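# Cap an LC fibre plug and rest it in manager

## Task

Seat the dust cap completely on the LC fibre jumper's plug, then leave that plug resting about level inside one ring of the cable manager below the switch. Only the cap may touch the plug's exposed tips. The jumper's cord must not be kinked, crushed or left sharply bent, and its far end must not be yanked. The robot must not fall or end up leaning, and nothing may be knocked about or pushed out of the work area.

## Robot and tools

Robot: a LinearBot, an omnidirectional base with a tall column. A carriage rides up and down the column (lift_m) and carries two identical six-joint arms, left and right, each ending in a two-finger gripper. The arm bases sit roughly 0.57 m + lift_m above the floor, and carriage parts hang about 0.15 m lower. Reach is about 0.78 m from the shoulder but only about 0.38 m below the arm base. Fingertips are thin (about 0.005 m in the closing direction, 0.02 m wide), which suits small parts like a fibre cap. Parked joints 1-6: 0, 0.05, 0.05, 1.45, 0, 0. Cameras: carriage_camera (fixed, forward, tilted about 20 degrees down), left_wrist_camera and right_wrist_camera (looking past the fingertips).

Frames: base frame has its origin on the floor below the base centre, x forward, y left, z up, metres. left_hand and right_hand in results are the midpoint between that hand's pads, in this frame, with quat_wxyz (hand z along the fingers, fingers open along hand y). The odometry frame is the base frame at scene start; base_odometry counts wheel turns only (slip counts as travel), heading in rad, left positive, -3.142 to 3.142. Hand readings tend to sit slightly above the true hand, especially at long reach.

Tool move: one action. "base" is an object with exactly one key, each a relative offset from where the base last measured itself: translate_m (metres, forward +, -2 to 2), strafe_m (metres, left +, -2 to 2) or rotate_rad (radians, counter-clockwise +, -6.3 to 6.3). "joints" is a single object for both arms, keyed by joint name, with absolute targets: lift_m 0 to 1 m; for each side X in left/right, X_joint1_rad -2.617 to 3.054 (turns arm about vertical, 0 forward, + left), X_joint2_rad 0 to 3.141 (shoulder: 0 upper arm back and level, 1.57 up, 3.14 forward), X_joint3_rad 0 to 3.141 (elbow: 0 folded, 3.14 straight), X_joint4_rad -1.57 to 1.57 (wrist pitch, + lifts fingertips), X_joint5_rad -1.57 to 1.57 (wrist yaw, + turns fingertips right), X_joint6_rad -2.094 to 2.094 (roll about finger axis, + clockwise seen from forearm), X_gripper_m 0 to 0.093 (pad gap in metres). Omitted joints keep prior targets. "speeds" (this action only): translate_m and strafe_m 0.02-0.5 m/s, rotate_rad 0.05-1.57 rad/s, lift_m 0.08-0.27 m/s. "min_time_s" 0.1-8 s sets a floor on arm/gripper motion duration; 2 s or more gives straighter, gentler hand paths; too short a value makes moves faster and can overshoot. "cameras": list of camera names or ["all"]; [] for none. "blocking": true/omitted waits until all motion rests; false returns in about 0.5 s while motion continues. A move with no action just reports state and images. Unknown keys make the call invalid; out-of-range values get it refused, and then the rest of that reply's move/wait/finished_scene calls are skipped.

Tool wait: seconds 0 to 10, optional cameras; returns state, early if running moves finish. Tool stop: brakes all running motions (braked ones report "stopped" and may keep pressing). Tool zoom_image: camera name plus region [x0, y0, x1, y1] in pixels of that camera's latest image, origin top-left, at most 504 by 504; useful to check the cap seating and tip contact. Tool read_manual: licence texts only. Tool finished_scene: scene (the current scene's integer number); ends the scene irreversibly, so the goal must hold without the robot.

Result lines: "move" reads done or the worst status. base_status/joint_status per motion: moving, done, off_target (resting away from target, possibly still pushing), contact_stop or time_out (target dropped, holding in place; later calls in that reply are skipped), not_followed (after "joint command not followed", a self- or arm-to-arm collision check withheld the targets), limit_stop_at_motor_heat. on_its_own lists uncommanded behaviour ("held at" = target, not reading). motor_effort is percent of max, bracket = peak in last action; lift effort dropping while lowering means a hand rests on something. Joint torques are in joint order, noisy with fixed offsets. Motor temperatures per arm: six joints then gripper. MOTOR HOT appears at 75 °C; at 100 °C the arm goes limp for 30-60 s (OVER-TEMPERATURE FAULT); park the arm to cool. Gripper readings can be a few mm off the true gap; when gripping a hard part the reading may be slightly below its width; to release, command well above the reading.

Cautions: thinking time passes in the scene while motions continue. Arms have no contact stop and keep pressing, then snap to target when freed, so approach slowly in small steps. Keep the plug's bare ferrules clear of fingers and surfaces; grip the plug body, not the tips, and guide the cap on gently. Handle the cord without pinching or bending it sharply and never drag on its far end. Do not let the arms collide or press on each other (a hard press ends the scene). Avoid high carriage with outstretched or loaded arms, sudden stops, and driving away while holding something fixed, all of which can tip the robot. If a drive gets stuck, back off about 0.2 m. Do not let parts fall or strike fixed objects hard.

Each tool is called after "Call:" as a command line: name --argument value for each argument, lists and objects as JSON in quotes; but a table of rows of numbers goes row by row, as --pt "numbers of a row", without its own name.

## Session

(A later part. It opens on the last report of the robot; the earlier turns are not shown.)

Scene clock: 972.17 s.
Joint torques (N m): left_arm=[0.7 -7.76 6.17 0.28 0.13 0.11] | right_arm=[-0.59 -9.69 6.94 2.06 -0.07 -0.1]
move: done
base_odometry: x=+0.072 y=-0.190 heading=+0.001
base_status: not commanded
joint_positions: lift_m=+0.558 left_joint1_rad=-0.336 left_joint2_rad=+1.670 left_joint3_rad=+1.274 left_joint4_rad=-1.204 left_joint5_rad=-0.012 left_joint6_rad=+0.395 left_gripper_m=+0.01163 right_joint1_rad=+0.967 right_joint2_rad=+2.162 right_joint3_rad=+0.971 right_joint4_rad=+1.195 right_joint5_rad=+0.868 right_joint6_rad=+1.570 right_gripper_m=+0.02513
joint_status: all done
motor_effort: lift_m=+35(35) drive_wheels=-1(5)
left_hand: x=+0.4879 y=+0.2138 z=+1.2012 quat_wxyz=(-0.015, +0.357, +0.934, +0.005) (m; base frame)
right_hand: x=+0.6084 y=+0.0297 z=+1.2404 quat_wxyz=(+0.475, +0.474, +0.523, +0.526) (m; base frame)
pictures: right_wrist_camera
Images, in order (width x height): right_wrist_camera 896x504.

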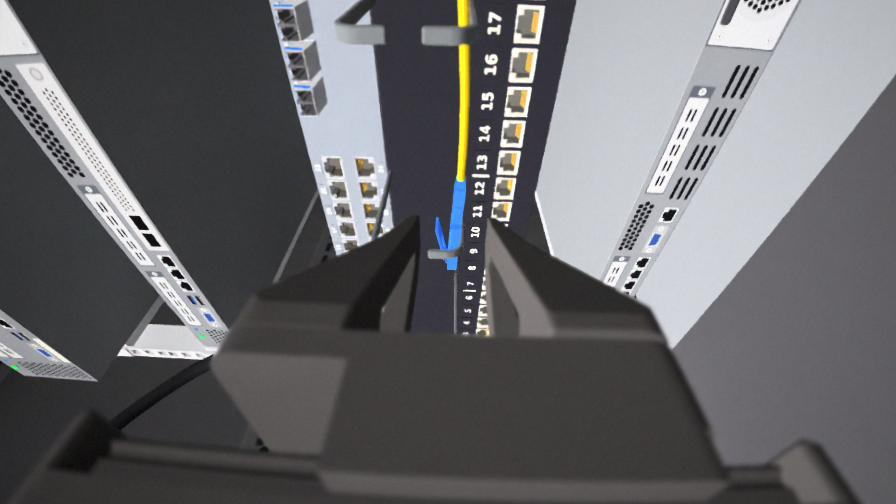

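Call:
move --joints '{"right_joint1_rad": 0.9334, "right_joint2_rad": 2.217, "right_joint3_rad": 1.055, "right_joint4_rad": 1.150, "right_joint5_rad": 0.8285}' --min_time_s 1.5 --cameras '["right_wrist_camera"]'

Call:
zoom_image --camera "right_wrist_camera" --region '[370, 120, 530, 340]'

Scene clock: 1006.70 s.
Joint torques (N m): left_arm=[0.72 -7.77 6.17 0.28 0.14 0.11] | right_arm=[-0.61 -10.1 7.13 2.1 -0.1 -0.1]
move: done
base_odometry: x=+0.072 y=-0.190 heading=+0.001
base_status: not commanded
joint_positions: lift_m=+0.558 left_joint1_rad=-0.336 left_joint2_rad=+1.670 left_joint3_rad=+1.274 left_joint4_rad=-1.204 left_joint5_rad=-0.012 left_joint6_rad=+0.395 left_gripper_m=+0.01163 right_joint1_rad=+0.939 right_joint2_rad=+2.199 right_joint3_rad=+1.035 right_joint4_rad=+1.166 right_joint5_rad=+0.839 right_joint6_rad=+1.570 right_gripper_m=+0.02513
joint_status: all done
motor_effort: lift_m=+35(35) drive_wheels=+2(6)
left_hand: x=+0.4879 y=+0.2138 z=+1.2012 quat_wxyz=(-0.015, +0.357, +0.934, +0.005) (m; base frame)
right_hand: x=+0.6254 y=+0.0341 z=+1.2381 quat_wxyz=(+0.475, +0.474, +0.524, +0.525) (m; base frame)
pictures: right_wrist_camera
Images, in order (width x height): right_wrist_camera 896x504.

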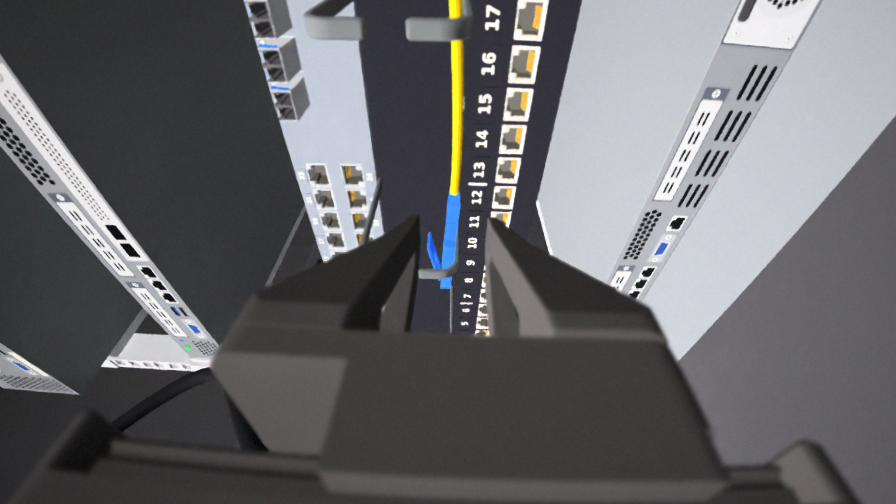

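Scaled by 2.291 from the camera's 896x504 image, which has a finer 1280x720 frame.

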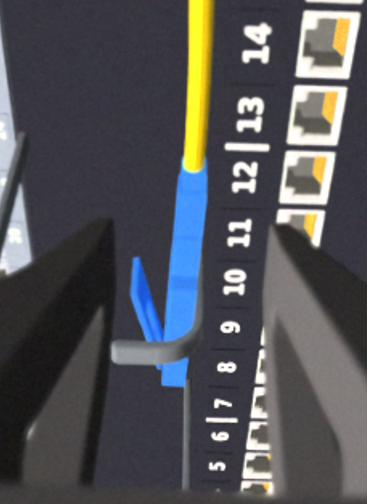

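Call:
move --joints '{"right_joint1_rad": 0.8752, "right_joint2_rad": 2.2335, "right_joint3_rad": 1.087, "right_joint4_rad": 1.134, "right_joint5_rad": 0.6702}' --min_time_s 1.5 --cameras '["right_wrist_camera"]'

Call:
zoom_image --camera "right_wrist_camera" --region '[370, 120, 530, 340]'

Scene clock: 1072.43 s.
Joint torques (N m): left_arm=[0.72 -7.79 6.15 0.28 0.14 0.11] | right_arm=[-0.59 -10.36 7.32 2.2 -0.11 -0.1]
move: done
base_odometry: x=+0.072 y=-0.190 heading=+0.001
base_status: not commanded
joint_positions: lift_m=+0.558 left_joint1_rad=-0.336 left_joint2_rad=+1.670 left_joint3_rad=+1.274 left_joint4_rad=-1.204 left_joint5_rad=-0.012 left_joint6_rad=+0.395 left_gripper_m=+0.01163 right_joint1_rad=+0.881 right_joint2_rad=+2.215 right_joint3_rad=+1.066 right_joint4_rad=+1.150 right_joint5_rad=+0.681 right_joint6_rad=+1.570 right_gripper_m=+0.02513
joint_status: all done
motor_effort: lift_m=+35(35) drive_wheels=+1(7)
left_hand: x=+0.4879 y=+0.2138 z=+1.2012 quat_wxyz=(-0.015, +0.357, +0.934, +0.005) (m; base frame)
right_hand: x=+0.6453 y=+0.0420 z=+1.2380 quat_wxyz=(+0.448, +0.447, +0.547, +0.548) (m; base frame)
pictures: right_wrist_camera
Images, in order (width x height): right_wrist_camera 896x504.

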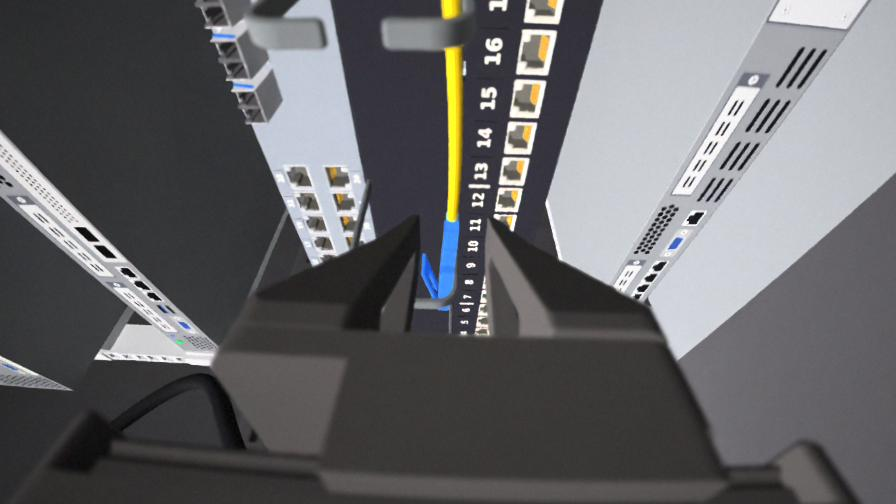

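Scaled by 2.291 from the camera's 896x504 image, which has a finer 1280x720 frame.

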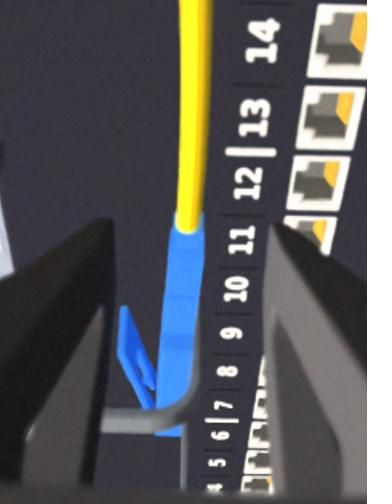

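Call:
move --joints '{"right_joint1_rad": 0.8593, "right_joint2_rad": 2.244, "right_joint3_rad": 1.109, "right_joint4_rad": 1.1225, "right_joint5_rad": 0.6293}' --min_time_s 1.5 --cameras '["right_wrist_camera"]'

Call:
zoom_image --camera "right_wrist_camera" --region '[370, 160, 530, 340]'

Call:
zoom_image --camera "carriage_camera" --region '[340, 240, 540, 360]'

Scene clock: 1127.57 s.
Joint torques (N m): left_arm=[0.69 -7.76 6.17 0.28 0.13 0.11] | right_arm=[-0.58 -10.44 7.38 2.19 -0.11 -0.1]
Motor temperatures (°C): left_arm=[29 51 49 30 29 33 36] | right_arm=[31 46 46 46 31 30 33]
move: done
base_odometry: x=+0.072 y=-0.190 heading=+0.001
base_status: not commanded
joint_positions: lift_m=+0.558 left_joint1_rad=-0.336 left_joint2_rad=+1.670 left_joint3_rad=+1.274 left_joint4_rad=-1.204 left_joint5_rad=-0.012 left_joint6_rad=+0.395 left_gripper_m=+0.01163 right_joint1_rad=+0.865 right_joint2_rad=+2.225 right_joint3_rad=+1.089 right_joint4_rad=+1.141 right_joint5_rad=+0.641 right_joint6_rad=+1.570 right_gripper_m=+0.02513
joint_status: all done
motor_effort: lift_m=+35(35) drive_wheels=-1(7)
left_hand: x=+0.4879 y=+0.2138 z=+1.2012 quat_wxyz=(-0.015, +0.357, +0.934, +0.005) (m; base frame)
right_hand: x=+0.6523 y=+0.0453 z=+1.2393 quat_wxyz=(+0.441, +0.441, +0.551, +0.554) (m; base frame)
pictures: right_wrist_camera
Images, in order (width x height): right_wrist_camera 896x504.

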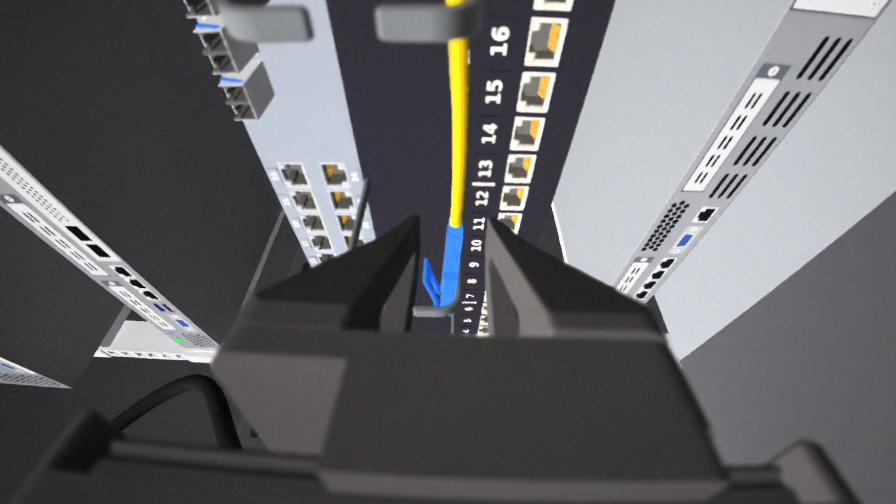

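Scaled by 2.800 from the camera's 896x504 image, which has a finer 1280x720 frame.

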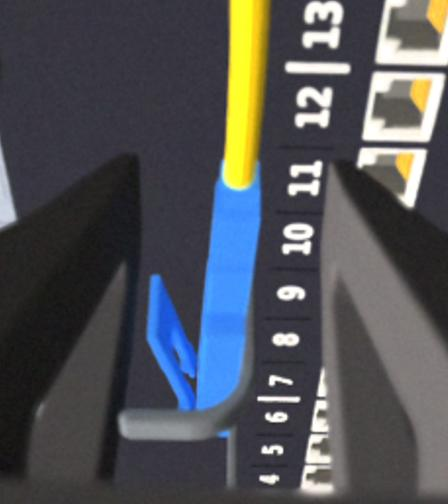

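This scene's latest camera images include none from carriage_camera. They are from: right_wrist_camera. carriage_camera's image comes with the result of a call that names it in "cameras".

Call:
move --joints '{"right_joint1_rad": 0.8457, "right_joint2_rad": 2.2562, "right_joint3_rad": 1.130, "right_joint4_rad": 1.111, "right_joint5_rad": 0.5907}' --min_time_s 1.5 --cameras '["right_wrist_camera", "carriage_camera"]'

Call:
zoom_image --camera "right_wrist_camera" --region '[370, 160, 530, 340]'

Call:
zoom_image --camera "carriage_camera" --region '[340, 240, 540, 360]'

Scene clock: 1150.83 s.
Joint torques (N m): left_arm=[0.68 -7.77 6.17 0.28 0.14 0.11] | right_arm=[-0.61 -10.54 7.41 2.19 -0.12 -0.1]
move: done
base_odometry: x=+0.072 y=-0.190 heading=+0.001
base_status: not commanded
joint_positions: lift_m=+0.558 left_joint1_rad=-0.336 left_joint2_rad=+1.670 left_joint3_rad=+1.274 left_joint4_rad=-1.204 left_joint5_rad=-0.012 left_joint6_rad=+0.395 left_gripper_m=+0.01163 right_joint1_rad=+0.851 right_joint2_rad=+2.236 right_joint3_rad=+1.110 right_joint4_rad=+1.132 right_joint5_rad=+0.602 right_joint6_rad=+1.570 right_gripper_m=+0.02513
joint_status: all done
motor_effort: lift_m=+35(35) drive_wheels=+1(5)
left_hand: x=+0.4879 y=+0.2138 z=+1.2012 quat_wxyz=(-0.015, +0.357, +0.934, +0.005) (m; base frame)
right_hand: x=+0.6583 y=+0.0493 z=+1.2389 quat_wxyz=(+0.434, +0.434, +0.557, +0.560) (m; base frame)
pictures: carriage_camera, right_wrist_camera
Images, in order (width x height): carriage_camera 896x504, right_wrist_camera 896x504.

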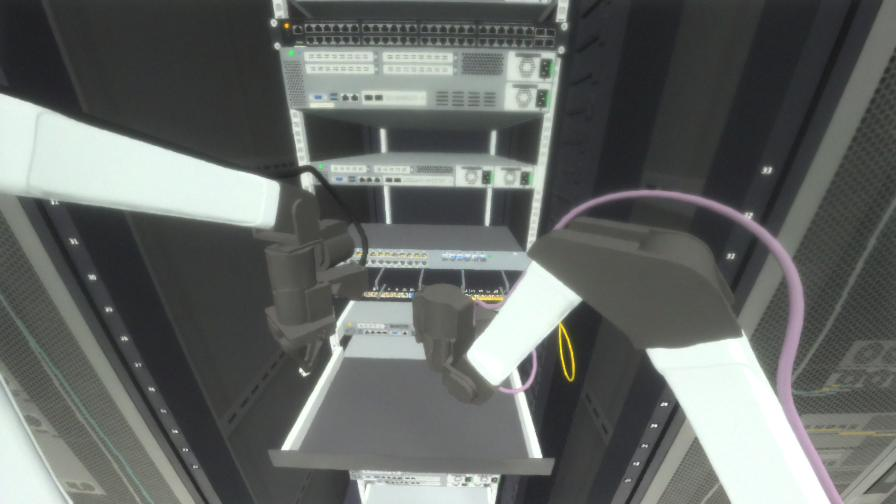

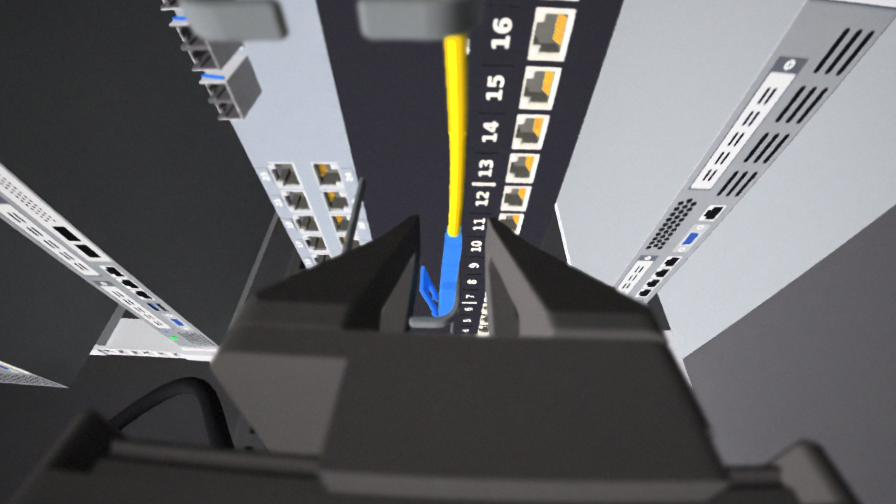

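Scaled by 2.800 from the camera's 896x504 image, which has a finer 1280x720 frame.

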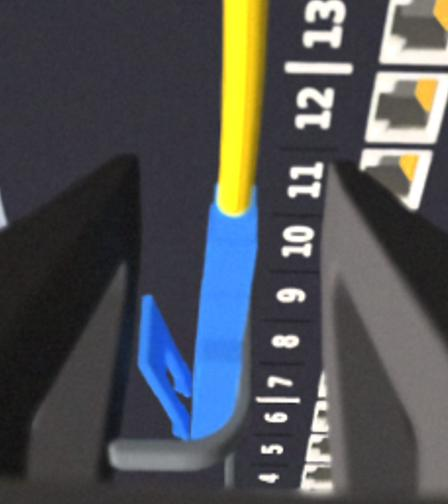

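Scaled by 2.520 from the camera's 896x504 image, which has a finer 1280x720 frame.

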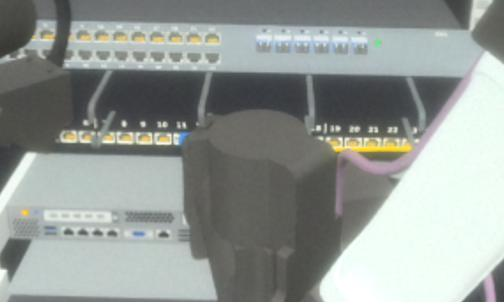

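Call:
move --joints '{"right_joint1_rad": 0.8404, "right_joint2_rad": 2.209, "right_joint3_rad": 1.080, "right_joint4_rad": 1.1465, "right_joint5_rad": 0.5857, "right_joint6_rad": 1.652}' --min_time_s 1.5 --cameras '["right_wrist_camera"]'

Call:
zoom_image --camera "right_wrist_camera" --region '[370, 160, 530, 340]'

Scene clock: 1187.53 s.
Joint torques (N m): left_arm=[0.73 -7.73 6.15 0.28 0.14 0.11] | right_arm=[-0.68 -14.89 4.3 2.37 -0.08 -0.08]
move: done
base_odometry: x=+0.072 y=-0.190 heading=+0.001
base_status: not commanded
joint_positions: lift_m=+0.558 left_joint1_rad=-0.336 left_joint2_rad=+1.670 left_joint3_rad=+1.274 left_joint4_rad=-1.204 left_joint5_rad=-0.012 left_joint6_rad=+0.395 left_gripper_m=+0.01163 right_joint1_rad=+0.847 right_joint2_rad=+2.236 right_joint3_rad=+1.094 right_joint4_rad=+1.154 right_joint5_rad=+0.594 right_joint6_rad=+1.641 right_gripper_m=+0.02513
joint_status: all done
motor_effort: lift_m=+35(35) drive_wheels=+4(7)
left_hand: x=+0.4879 y=+0.2138 z=+1.2012 quat_wxyz=(-0.015, +0.357, +0.934, +0.005) (m; base frame)
right_hand: x=+0.6576 y=+0.0464 z=+1.2378 quat_wxyz=(+0.413, +0.452, +0.539, +0.578) (m; base frame)
pictures: right_wrist_camera
Images, in order (width x height): right_wrist_camera 896x504.

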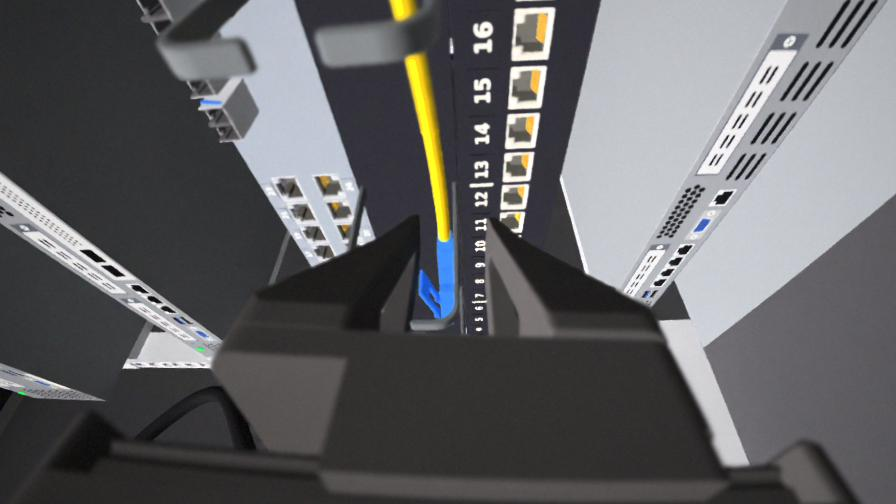

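Scaled by 2.800 from the camera's 896x504 image, which has a finer 1280x720 frame.

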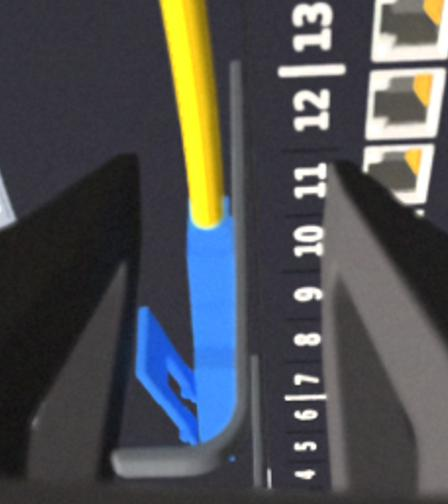

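Call:
move --joints '{"lift_m": 0.561, "right_joint1_rad": 0.837}' --speeds '{"lift_m": 0.08}' --cameras '["right_wrist_camera"]'

Call:
zoom_image --camera "right_wrist_camera" --region '[370, 160, 530, 340]'

Scene clock: 1200.27 s.
Joint torques (N m): left_arm=[0.72 -7.6 6.19 0.27 0.13 0.11] | right_arm=[-0.59 -14.84 4.63 2.42 -0.05 -0.1]
Motor temperatures (°C): left_arm=[29 51 48 30 29 33 36] | right_arm=[31 52 45 47 31 30 33]
move: done
base_odometry: x=+0.072 y=-0.190 heading=+0.001
base_status: not commanded
joint_positions: lift_m=+0.561 left_joint1_rad=-0.336 left_joint2_rad=+1.668 left_joint3_rad=+1.274 left_joint4_rad=-1.203 left_joint5_rad=-0.012 left_joint6_rad=+0.395 left_gripper_m=+0.01163 right_joint1_rad=+0.842 right_joint2_rad=+2.236 right_joint3_rad=+1.090 right_joint4_rad=+1.149 right_joint5_rad=+0.592 right_joint6_rad=+1.642 right_gripper_m=+0.02513
joint_status: all done
motor_effort: lift_m=+36(41) drive_wheels=+0(4)
left_hand: x=+0.4883 y=+0.2137 z=+1.2045 quat_wxyz=(-0.013, +0.357, +0.934, +0.006) (m; base frame)
right_hand: x=+0.6586 y=+0.0441 z=+1.2383 quat_wxyz=(+0.413, +0.453, +0.541, +0.575) (m; base frame)
pictures: right_wrist_camera
Images, in order (width x height): right_wrist_camera 896x504.

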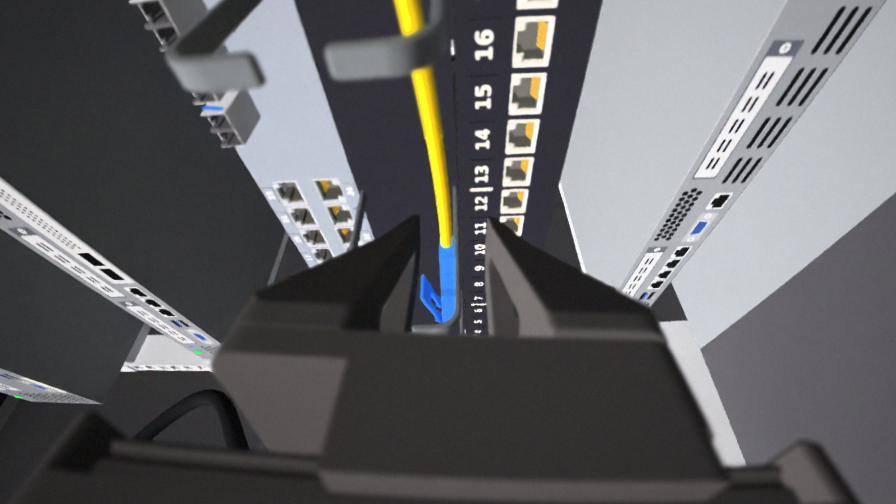

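Scaled by 2.800 from the camera's 896x504 image, which has a finer 1280x720 frame.

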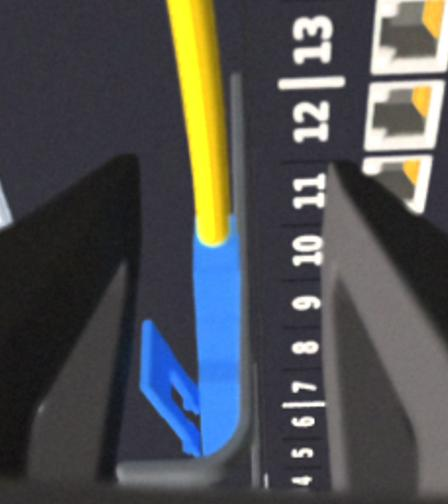

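Call:
move --joints '{"lift_m": 0.5635}' --speeds '{"lift_m": 0.08}' --cameras '["right_wrist_camera"]'

Call:
zoom_image --camera "right_wrist_camera" --region '[370, 160, 530, 340]'

Scene clock: 1207.47 s.
Joint torques (N m): left_arm=[0.73 -7.57 6.2 0.27 0.14 0.11] | right_arm=[-0.59 -14.87 4.79 2.5 -0.05 -0.11]
move: done
base_odometry: x=+0.072 y=-0.190 heading=+0.001
base_status: not commanded
joint_positions: lift_m=+0.563 left_joint1_rad=-0.336 left_joint2_rad=+1.667 left_joint3_rad=+1.274 left_joint4_rad=-1.201 left_joint5_rad=-0.012 left_joint6_rad=+0.395 left_gripper_m=+0.01163 right_joint1_rad=+0.842 right_joint2_rad=+2.236 right_joint3_rad=+1.088 right_joint4_rad=+1.142 right_joint5_rad=+0.592 right_joint6_rad=+1.642 right_gripper_m=+0.02513
joint_status: all done
motor_effort: lift_m=+37(41) drive_wheels=-1(4)
left_hand: x=+0.4886 y=+0.2135 z=+1.2073 quat_wxyz=(-0.012, +0.357, +0.934, +0.006) (m; base frame)
right_hand: x=+0.6583 y=+0.0438 z=+1.2384 quat_wxyz=(+0.413, +0.453, +0.545, +0.572) (m; base frame)
pictures: right_wrist_camera
Images, in order (width x height): right_wrist_camera 896x504.

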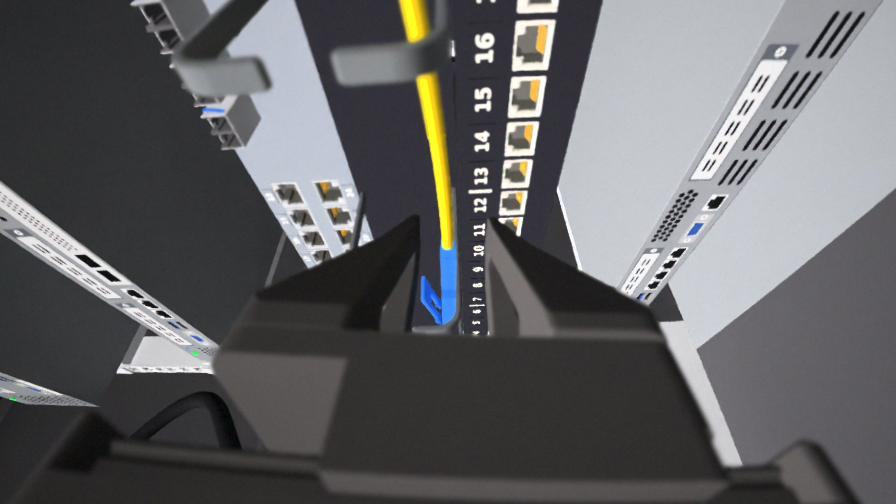

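Scaled by 2.800 from the camera's 896x504 image, which has a finer 1280x720 frame.

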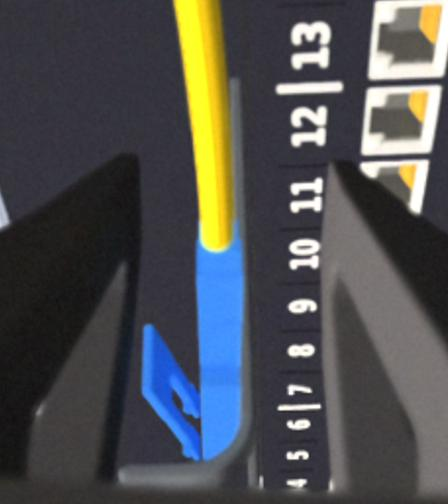

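Call:
move --joints '{"lift_m": 0.5665, "right_joint3_rad": 1.092, "right_joint4_rad": 1.147}' --speeds '{"lift_m": 0.08}' --cameras '["right_wrist_camera"]'

Call:
zoom_image --camera "right_wrist_camera" --region '[370, 160, 530, 340]'

Scene clock: 1215.37 s.
Joint torques (N m): left_arm=[0.72 -7.51 6.16 0.25 0.13 0.11] | right_arm=[-0.4 -14.93 5.87 2.48 -0.05 -0.11]
Motor temperatures (°C): left_arm=[29 50 48 30 29 33 36] | right_arm=[31 55 44 47 31 30 33]
move: done
base_odometry: x=+0.072 y=-0.190 heading=+0.001
base_status: not commanded
joint_positions: lift_m=+0.566 left_joint1_rad=-0.336 left_joint2_rad=+1.666 left_joint3_rad=+1.274 left_joint4_rad=-1.200 left_joint5_rad=-0.012 left_joint6_rad=+0.395 left_gripper_m=+0.01163 right_joint1_rad=+0.842 right_joint2_rad=+2.236 right_joint3_rad=+1.088 right_joint4_rad=+1.144 right_joint5_rad=+0.592 right_joint6_rad=+1.643 right_gripper_m=+0.02512
joint_status: all done
motor_effort: lift_m=+37(42) drive_wheels=+0(4)
left_hand: x=+0.4889 y=+0.2134 z=+1.2106 quat_wxyz=(-0.011, +0.357, +0.934, +0.006) (m; base frame)
right_hand: x=+0.6586 y=+0.0434 z=+1.2419 quat_wxyz=(+0.414, +0.454, +0.544, +0.572) (m; base frame)
pictures: right_wrist_camera
Images, in order (width x height): right_wrist_camera 896x504.

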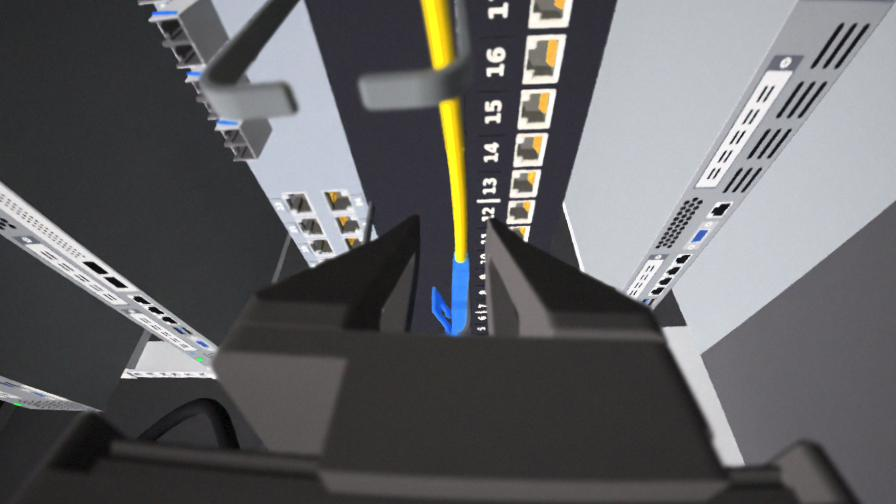

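Scaled by 2.800 from the camera's 896x504 image, which has a finer 1280x720 frame.

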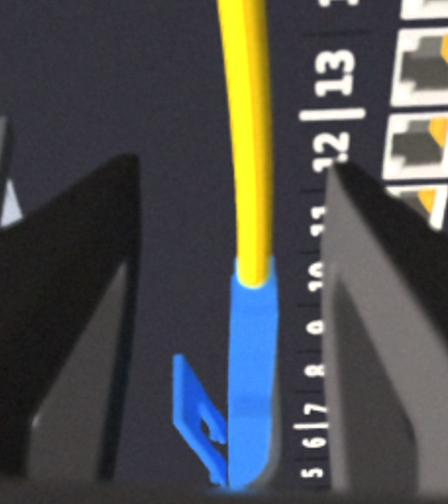

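Call:
wait --seconds 0.5 --cameras '["right_wrist_camera"]'

Call:
zoom_image --camera "right_wrist_camera" --region '[370, 160, 530, 340]'

Scene clock: 1224.53 s.
Joint torques (N m): left_arm=[0.72 -7.47 6.2 0.25 0.13 0.11] | right_arm=[-0.53 -14.87 5.86 2.47 -0.05 -0.11]
Motor temperatures (°C): left_arm=[29 49 48 30 29 33 36] | right_arm=[31 56 44 48 31 30 33]
base_odometry: x=+0.072 y=-0.190 heading=+0.001
base_status: not commanded
joint_positions: lift_m=+0.566 left_joint1_rad=-0.336 left_joint2_rad=+1.666 left_joint3_rad=+1.274 left_joint4_rad=-1.200 left_joint5_rad=-0.012 left_joint6_rad=+0.395 left_gripper_m=+0.01163 right_joint1_rad=+0.842 right_joint2_rad=+2.236 right_joint3_rad=+1.088 right_joint4_rad=+1.146 right_joint5_rad=+0.592 right_joint6_rad=+1.643 right_gripper_m=+0.02512
joint_status: all done
motor_effort: lift_m=+37(42) drive_wheels=+5(4)
left_hand: x=+0.4889 y=+0.2134 z=+1.2106 quat_wxyz=(-0.011, +0.357, +0.934, +0.006) (m; base frame)
right_hand: x=+0.6586 y=+0.0434 z=+1.2421 quat_wxyz=(+0.414, +0.454, +0.543, +0.573) (m; base frame)
wait: 0.50 s; at rest from the start
pictures: right_wrist_camera
Images, in order (width x height): right_wrist_camera 896x504.

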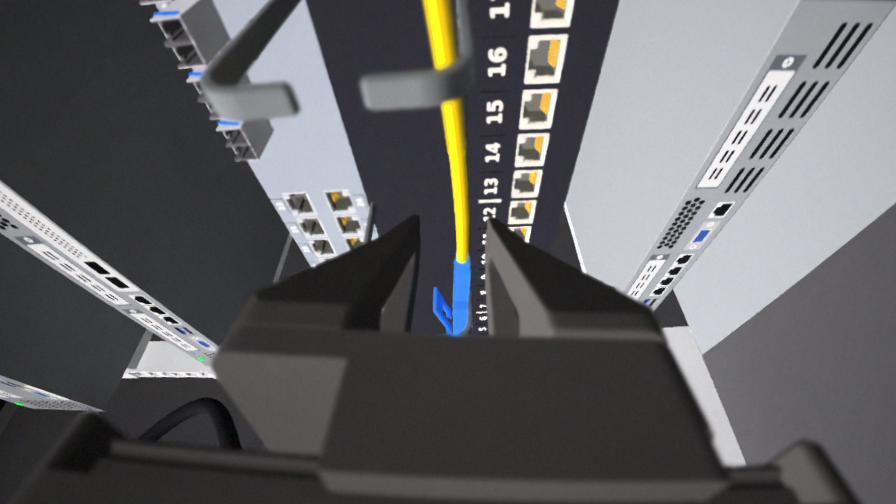

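Scaled by 2.800 from the camera's 896x504 image, which has a finer 1280x720 frame.

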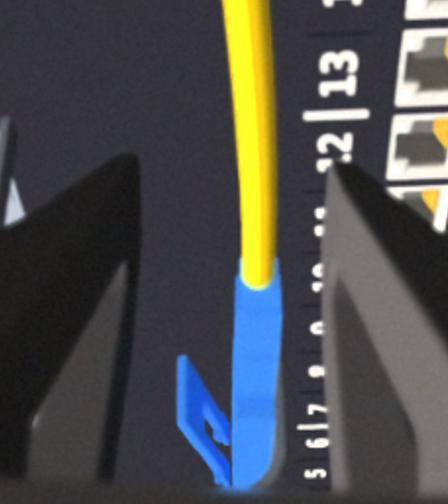

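Call:
move --cameras '["carriage_camera", "left_wrist_camera"]'

Call:
zoom_image --camera "carriage_camera" --region '[340, 240, 540, 360]'

Scene clock: 1251.50 s.
Joint torques (N m): left_arm=[0.69 -7.47 6.19 0.25 0.13 0.11] | right_arm=[-0.5 -14.87 5.89 2.46 -0.05 -0.11]
Motor temperatures (°C): left_arm=[29 48 48 30 29 33 36] | right_arm=[31 59 44 48 31 30 33]
base_odometry: x=+0.072 y=-0.190 heading=+0.001
base_status: not commanded
joint_positions: lift_m=+0.566 left_joint1_rad=-0.336 left_joint2_rad=+1.666 left_joint3_rad=+1.274 left_joint4_rad=-1.200 left_joint5_rad=-0.012 left_joint6_rad=+0.395 left_gripper_m=+0.01163 right_joint1_rad=+0.842 right_joint2_rad=+2.236 right_joint3_rad=+1.088 right_joint4_rad=+1.146 right_joint5_rad=+0.592 right_joint6_rad=+1.643 right_gripper_m=+0.02512
joint_status: all done
motor_effort: lift_m=+37(42) drive_wheels=+0(4)
left_hand: x=+0.4889 y=+0.2134 z=+1.2106 quat_wxyz=(-0.011, +0.357, +0.934, +0.006) (m; base frame)
right_hand: x=+0.6586 y=+0.0434 z=+1.2421 quat_wxyz=(+0.414, +0.454, +0.543, +0.573) (m; base frame)
pictures: carriage_camera, left_wrist_camera
Images, in order (width x height): carriage_camera 896x504, left_wrist_camera 896x504.

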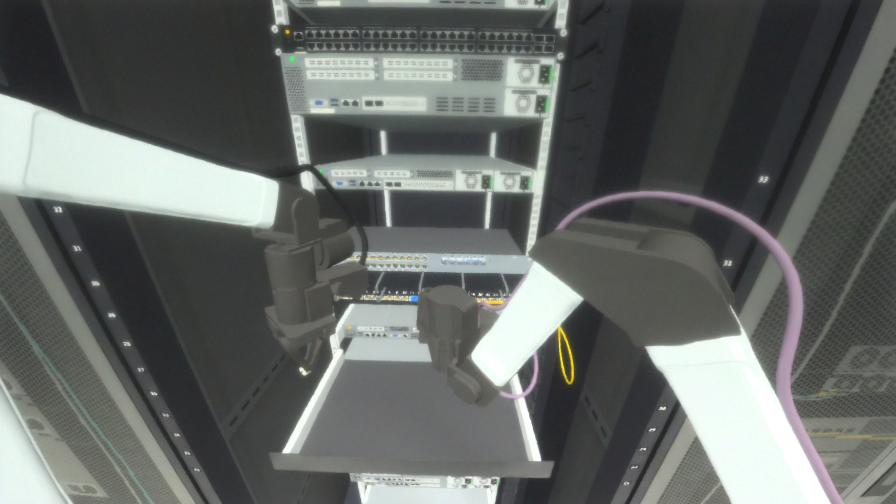

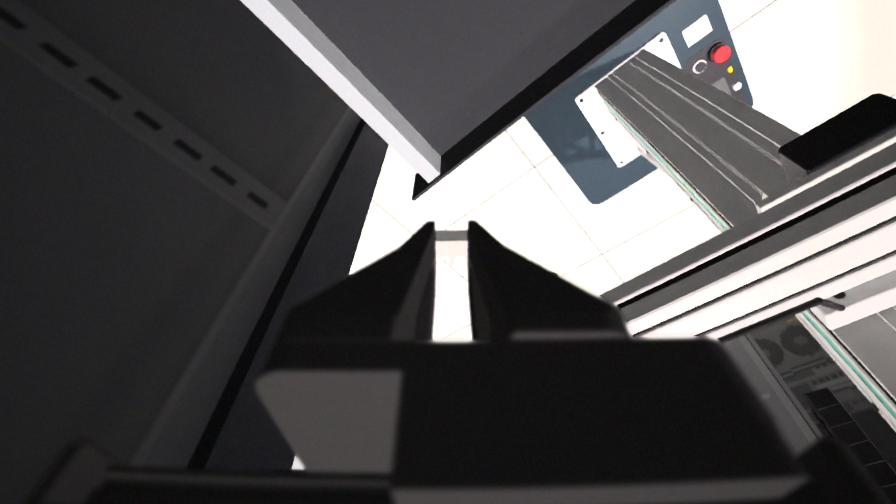

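Scaled by 2.520 from the camera's 896x504 image, which has a finer 1280x720 frame.

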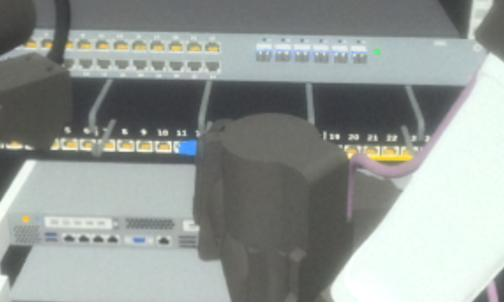

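Call:
move --joints '{"lift_m": 0.564, "right_joint1_rad": 0.856}' --speeds '{"lift_m": 0.08}' --cameras '["right_wrist_camera"]'

Call:
zoom_image --camera "right_wrist_camera" --region '[370, 160, 530, 340]'

Scene clock: 1265.70 s.
Joint torques (N m): left_arm=[0.7 -7.43 6.28 0.25 0.13 0.11] | right_arm=[0.96 -14.64 5.9 2.4 -0.06 -0.11]
Motor temperatures (°C): left_arm=[29 48 48 30 29 33 36] | right_arm=[31 59 44 49 31 30 33]
move: done
base_odometry: x=+0.072 y=-0.190 heading=+0.001
base_status: not commanded
joint_positions: lift_m=+0.564 left_joint1_rad=-0.336 left_joint2_rad=+1.666 left_joint3_rad=+1.273 left_joint4_rad=-1.200 left_joint5_rad=-0.012 left_joint6_rad=+0.395 left_gripper_m=+0.01163 right_joint1_rad=+0.846 right_joint2_rad=+2.234 right_joint3_rad=+1.088 right_joint4_rad=+1.149 right_joint5_rad=+0.593 right_joint6_rad=+1.643 right_gripper_m=+0.02512
joint_status: all done
motor_effort: lift_m=+34(35) drive_wheels=+6(6)
left_hand: x=+0.4887 y=+0.2135 z=+1.2081 quat_wxyz=(-0.011, +0.357, +0.934, +0.006) (m; base frame)
right_hand: x=+0.6570 y=+0.0453 z=+1.2417 quat_wxyz=(+0.412, +0.453, +0.542, +0.575) (m; base frame)
pictures: right_wrist_camera
Images, in order (width x height): right_wrist_camera 896x504.

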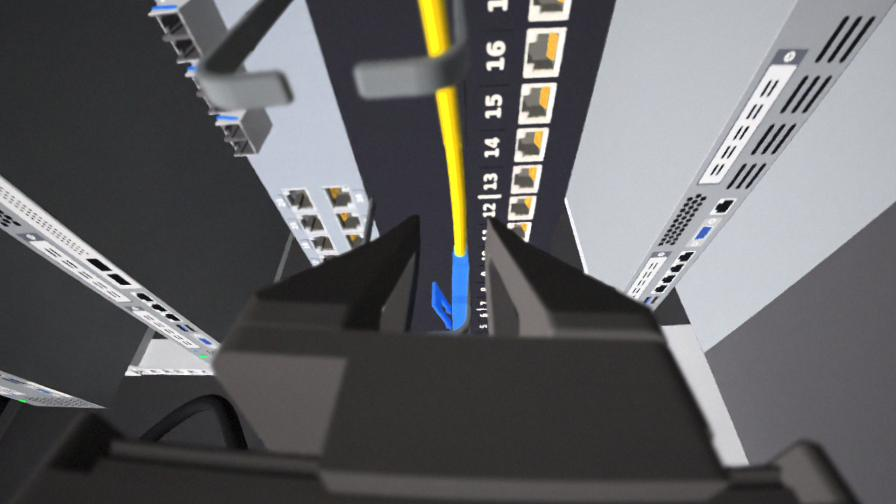

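Scaled by 2.800 from the camera's 896x504 image, which has a finer 1280x720 frame.

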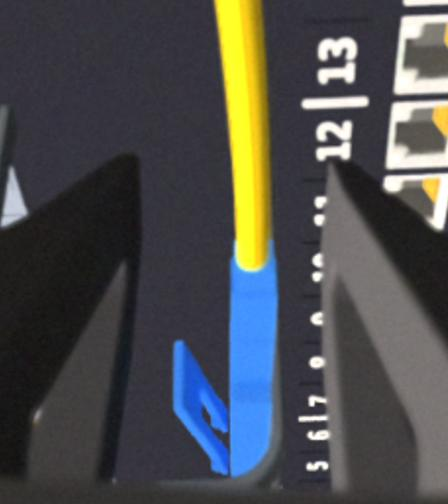

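Call:
move --joints '{"lift_m": 0.5625, "right_gripper_m": 0.014}' --speeds '{"lift_m": 0.08}' --min_time_s 1.5 --cameras '["right_wrist_camera"]'

Call:
zoom_image --camera "right_wrist_camera" --region '[370, 160, 530, 340]'

Scene clock: 1281.67 s.
Joint torques (N m): left_arm=[0.72 -7.45 6.27 0.24 0.14 0.11] | right_arm=[0.5 -14.5 5.91 2.37 -0.07 -0.16]
Motor temperatures (°C): left_arm=[29 48 48 30 29 33 36] | right_arm=[31 58 44 50 31 30 33]
move: done
base_odometry: x=+0.072 y=-0.190 heading=+0.001
base_status: not commanded
joint_positions: lift_m=+0.563 left_joint1_rad=-0.336 left_joint2_rad=+1.666 left_joint3_rad=+1.273 left_joint4_rad=-1.199 left_joint5_rad=-0.012 left_joint6_rad=+0.395 left_gripper_m=+0.01163 right_joint1_rad=+0.851 right_joint2_rad=+2.233 right_joint3_rad=+1.088 right_joint4_rad=+1.153 right_joint5_rad=+0.593 right_joint6_rad=+1.647 right_gripper_m=+0.01432
joint_status: all done
motor_effort: lift_m=+33(33) drive_wheels=+2(7)
left_hand: x=+0.4888 y=+0.2135 z=+1.2066 quat_wxyz=(-0.011, +0.357, +0.934, +0.006) (m; base frame)
right_hand: x=+0.6553 y=+0.0473 z=+1.2421 quat_wxyz=(+0.410, +0.452, +0.540, +0.579) (m; base frame)
pictures: right_wrist_camera
Images, in order (width x height): right_wrist_camera 896x504.

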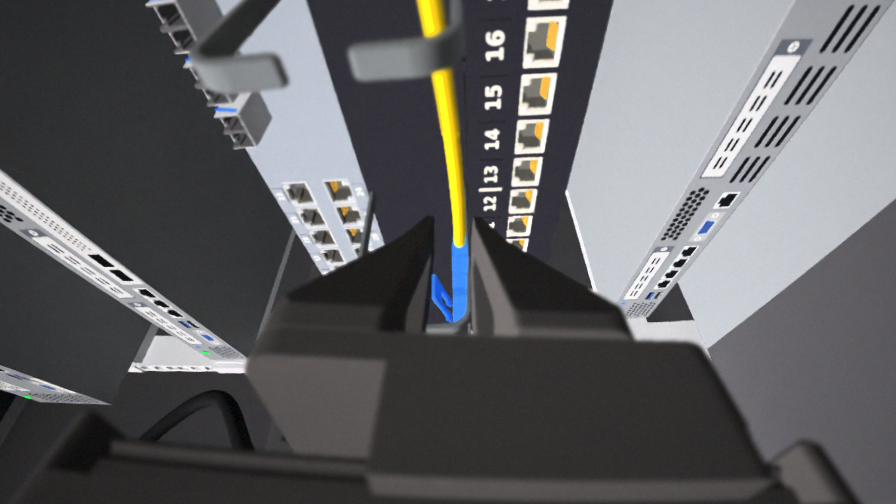

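Scaled by 2.800 from the camera's 896x504 image, which has a finer 1280x720 frame.

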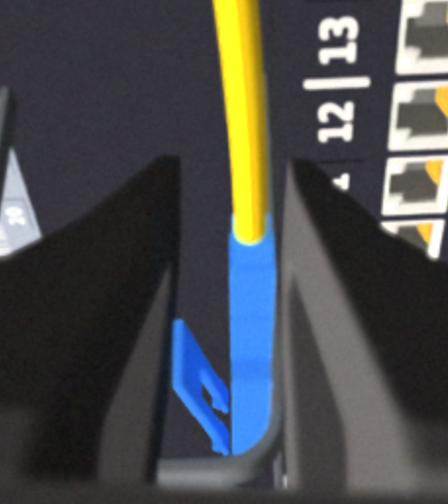

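Call:
move --joints '{"right_joint1_rad": 0.840, "right_joint4_rad": 1.132}' --min_time_s 1.0 --cameras '["right_wrist_camera"]'

Call:
zoom_image --camera "right_wrist_camera" --region '[370, 160, 530, 340]'

Scene clock: 1290.70 s.
Joint torques (N m): left_arm=[0.72 -7.45 6.28 0.25 0.14 0.11] | right_arm=[-0.57 -14.52 5.9 2.21 -0.07 -0.16]
Motor temperatures (°C): left_arm=[29 48 47 30 29 33 36] | right_arm=[31 57 44 50 31 30 33]
move: done
base_odometry: x=+0.072 y=-0.190 heading=+0.001
base_status: not commanded
joint_positions: lift_m=+0.563 left_joint1_rad=-0.336 left_joint2_rad=+1.666 left_joint3_rad=+1.273 left_joint4_rad=-1.199 left_joint5_rad=-0.012 left_joint6_rad=+0.395 left_gripper_m=+0.01163 right_joint1_rad=+0.845 right_joint2_rad=+2.233 right_joint3_rad=+1.088 right_joint4_rad=+1.152 right_joint5_rad=+0.593 right_joint6_rad=+1.648 right_gripper_m=+0.01432
joint_status: all done
motor_effort: lift_m=+33(33) drive_wheels=+1(5)
left_hand: x=+0.4888 y=+0.2135 z=+1.2066 quat_wxyz=(-0.011, +0.357, +0.934, +0.006) (m; base frame)
right_hand: x=+0.6572 y=+0.0449 z=+1.2419 quat_wxyz=(+0.411, +0.454, +0.539, +0.578) (m; base frame)
pictures: right_wrist_camera
Images, in order (width x height): right_wrist_camera 896x504.

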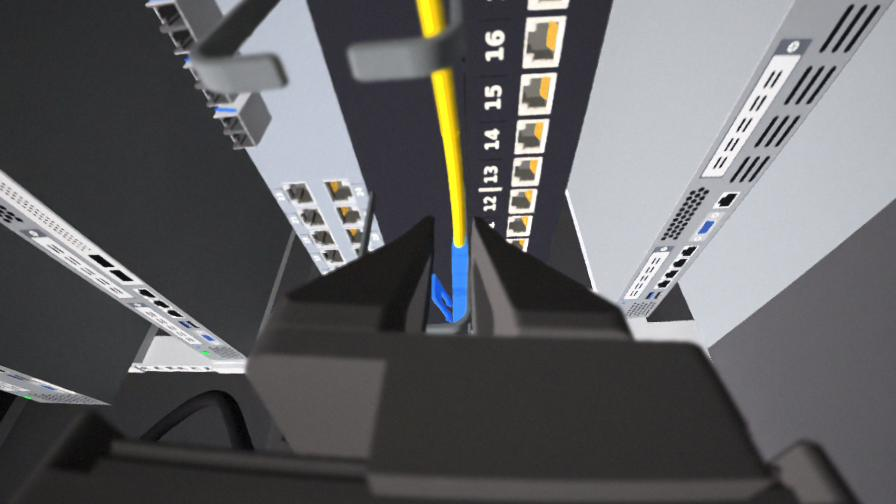

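Scaled by 2.800 from the camera's 896x504 image, which has a finer 1280x720 frame.

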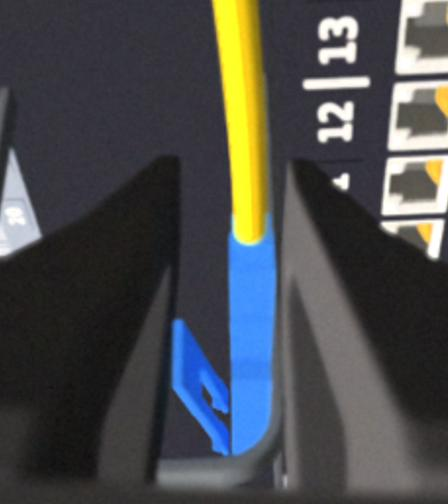

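Call:
wait --seconds 1.0 --cameras '["right_wrist_camera"]'

Call:
zoom_image --camera "right_wrist_camera" --region '[370, 160, 530, 340]'

Scene clock: 1297.80 s.
Joint torques (N m): left_arm=[0.75 -7.43 6.27 0.25 0.13 0.11] | right_arm=[-0.57 -14.5 5.9 2.21 -0.07 -0.16]
Motor temperatures (°C): left_arm=[29 48 47 30 29 33 36] | right_arm=[31 56 44 50 31 30 33]
base_odometry: x=+0.072 y=-0.190 heading=+0.001
base_status: not commanded
joint_positions: lift_m=+0.563 left_joint1_rad=-0.336 left_joint2_rad=+1.666 left_joint3_rad=+1.273 left_joint4_rad=-1.199 left_joint5_rad=-0.012 left_joint6_rad=+0.395 left_gripper_m=+0.01163 right_joint1_rad=+0.845 right_joint2_rad=+2.233 right_joint3_rad=+1.088 right_joint4_rad=+1.152 right_joint5_rad=+0.593 right_joint6_rad=+1.648 right_gripper_m=+0.01432
joint_status: all done
motor_effort: lift_m=+33(33) drive_wheels=+2(5)
left_hand: x=+0.4888 y=+0.2135 z=+1.2066 quat_wxyz=(-0.011, +0.357, +0.934, +0.006) (m; base frame)
right_hand: x=+0.6572 y=+0.0449 z=+1.2419 quat_wxyz=(+0.411, +0.454, +0.539, +0.578) (m; base frame)
wait: 1.00 s; at rest from the start
pictures: right_wrist_camera
Images, in order (width x height): right_wrist_camera 896x504.

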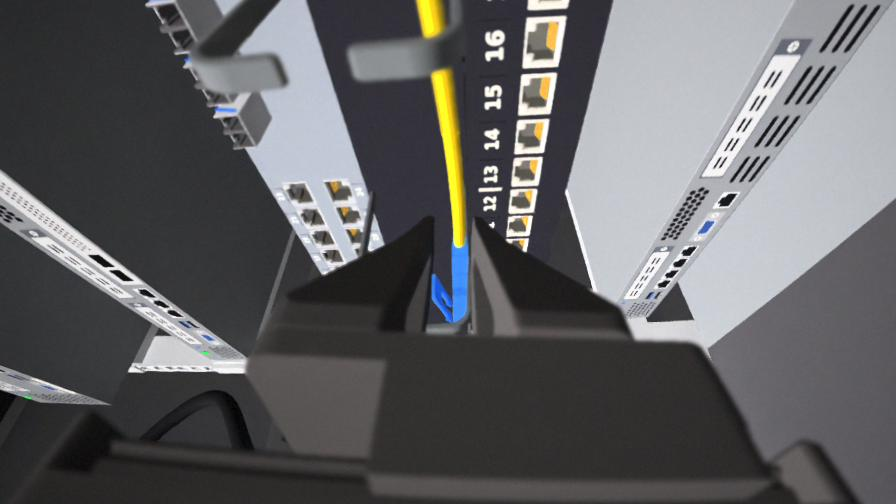

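Scaled by 2.800 from the camera's 896x504 image, which has a finer 1280x720 frame.

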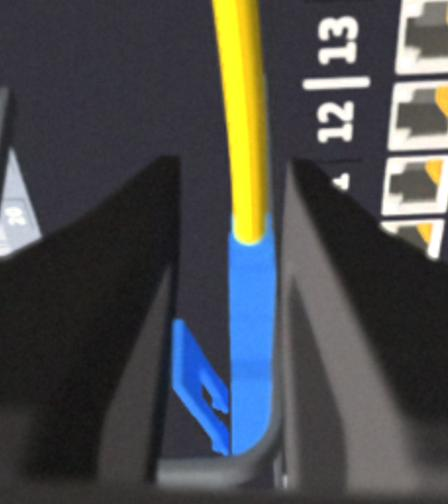

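Call:
move --joints '{"right_gripper_m": 0.025}' --min_time_s 1.0 --cameras '["right_wrist_camera"]'

Call:
zoom_image --camera "right_wrist_camera" --region '[370, 160, 530, 340]'

Scene clock: 1314.03 s.
Joint torques (N m): left_arm=[0.7 -7.46 6.27 0.25 0.13 0.11] | right_arm=[-0.58 -14.52 5.89 2.38 -0.06 -0.16]
Motor temperatures (°C): left_arm=[29 48 47 30 29 33 36] | right_arm=[31 56 44 50 31 30 33]
move: done
base_odometry: x=+0.072 y=-0.190 heading=+0.001
base_status: not commanded
joint_positions: lift_m=+0.563 left_joint1_rad=-0.336 left_joint2_rad=+1.666 left_joint3_rad=+1.273 left_joint4_rad=-1.199 left_joint5_rad=-0.012 left_joint6_rad=+0.395 left_gripper_m=+0.01163 right_joint1_rad=+0.845 right_joint2_rad=+2.233 right_joint3_rad=+1.088 right_joint4_rad=+1.137 right_joint5_rad=+0.593 right_joint6_rad=+1.648 right_gripper_m=+0.02487
joint_status: all done
motor_effort: lift_m=+33(33) drive_wheels=+3(4)
left_hand: x=+0.4888 y=+0.2135 z=+1.2066 quat_wxyz=(-0.011, +0.357, +0.934, +0.006) (m; base frame)
right_hand: x=+0.6572 y=+0.0449 z=+1.2386 quat_wxyz=(+0.411, +0.455, +0.544, +0.573) (m; base frame)
pictures: right_wrist_camera
Images, in order (width x height): right_wrist_camera 896x504.

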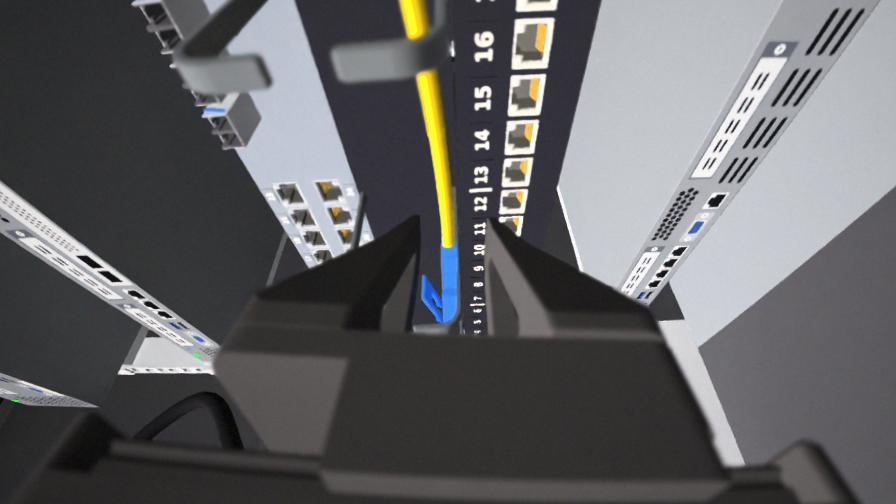

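Scaled by 2.800 from the camera's 896x504 image, which has a finer 1280x720 frame.

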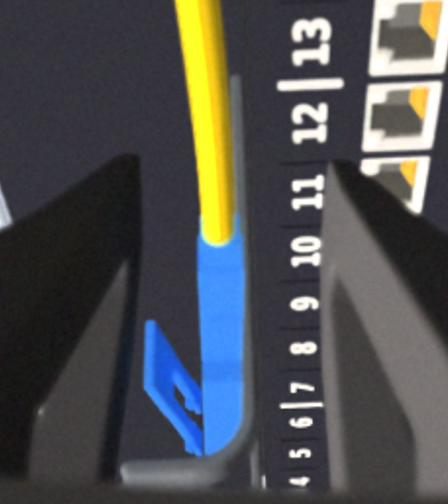

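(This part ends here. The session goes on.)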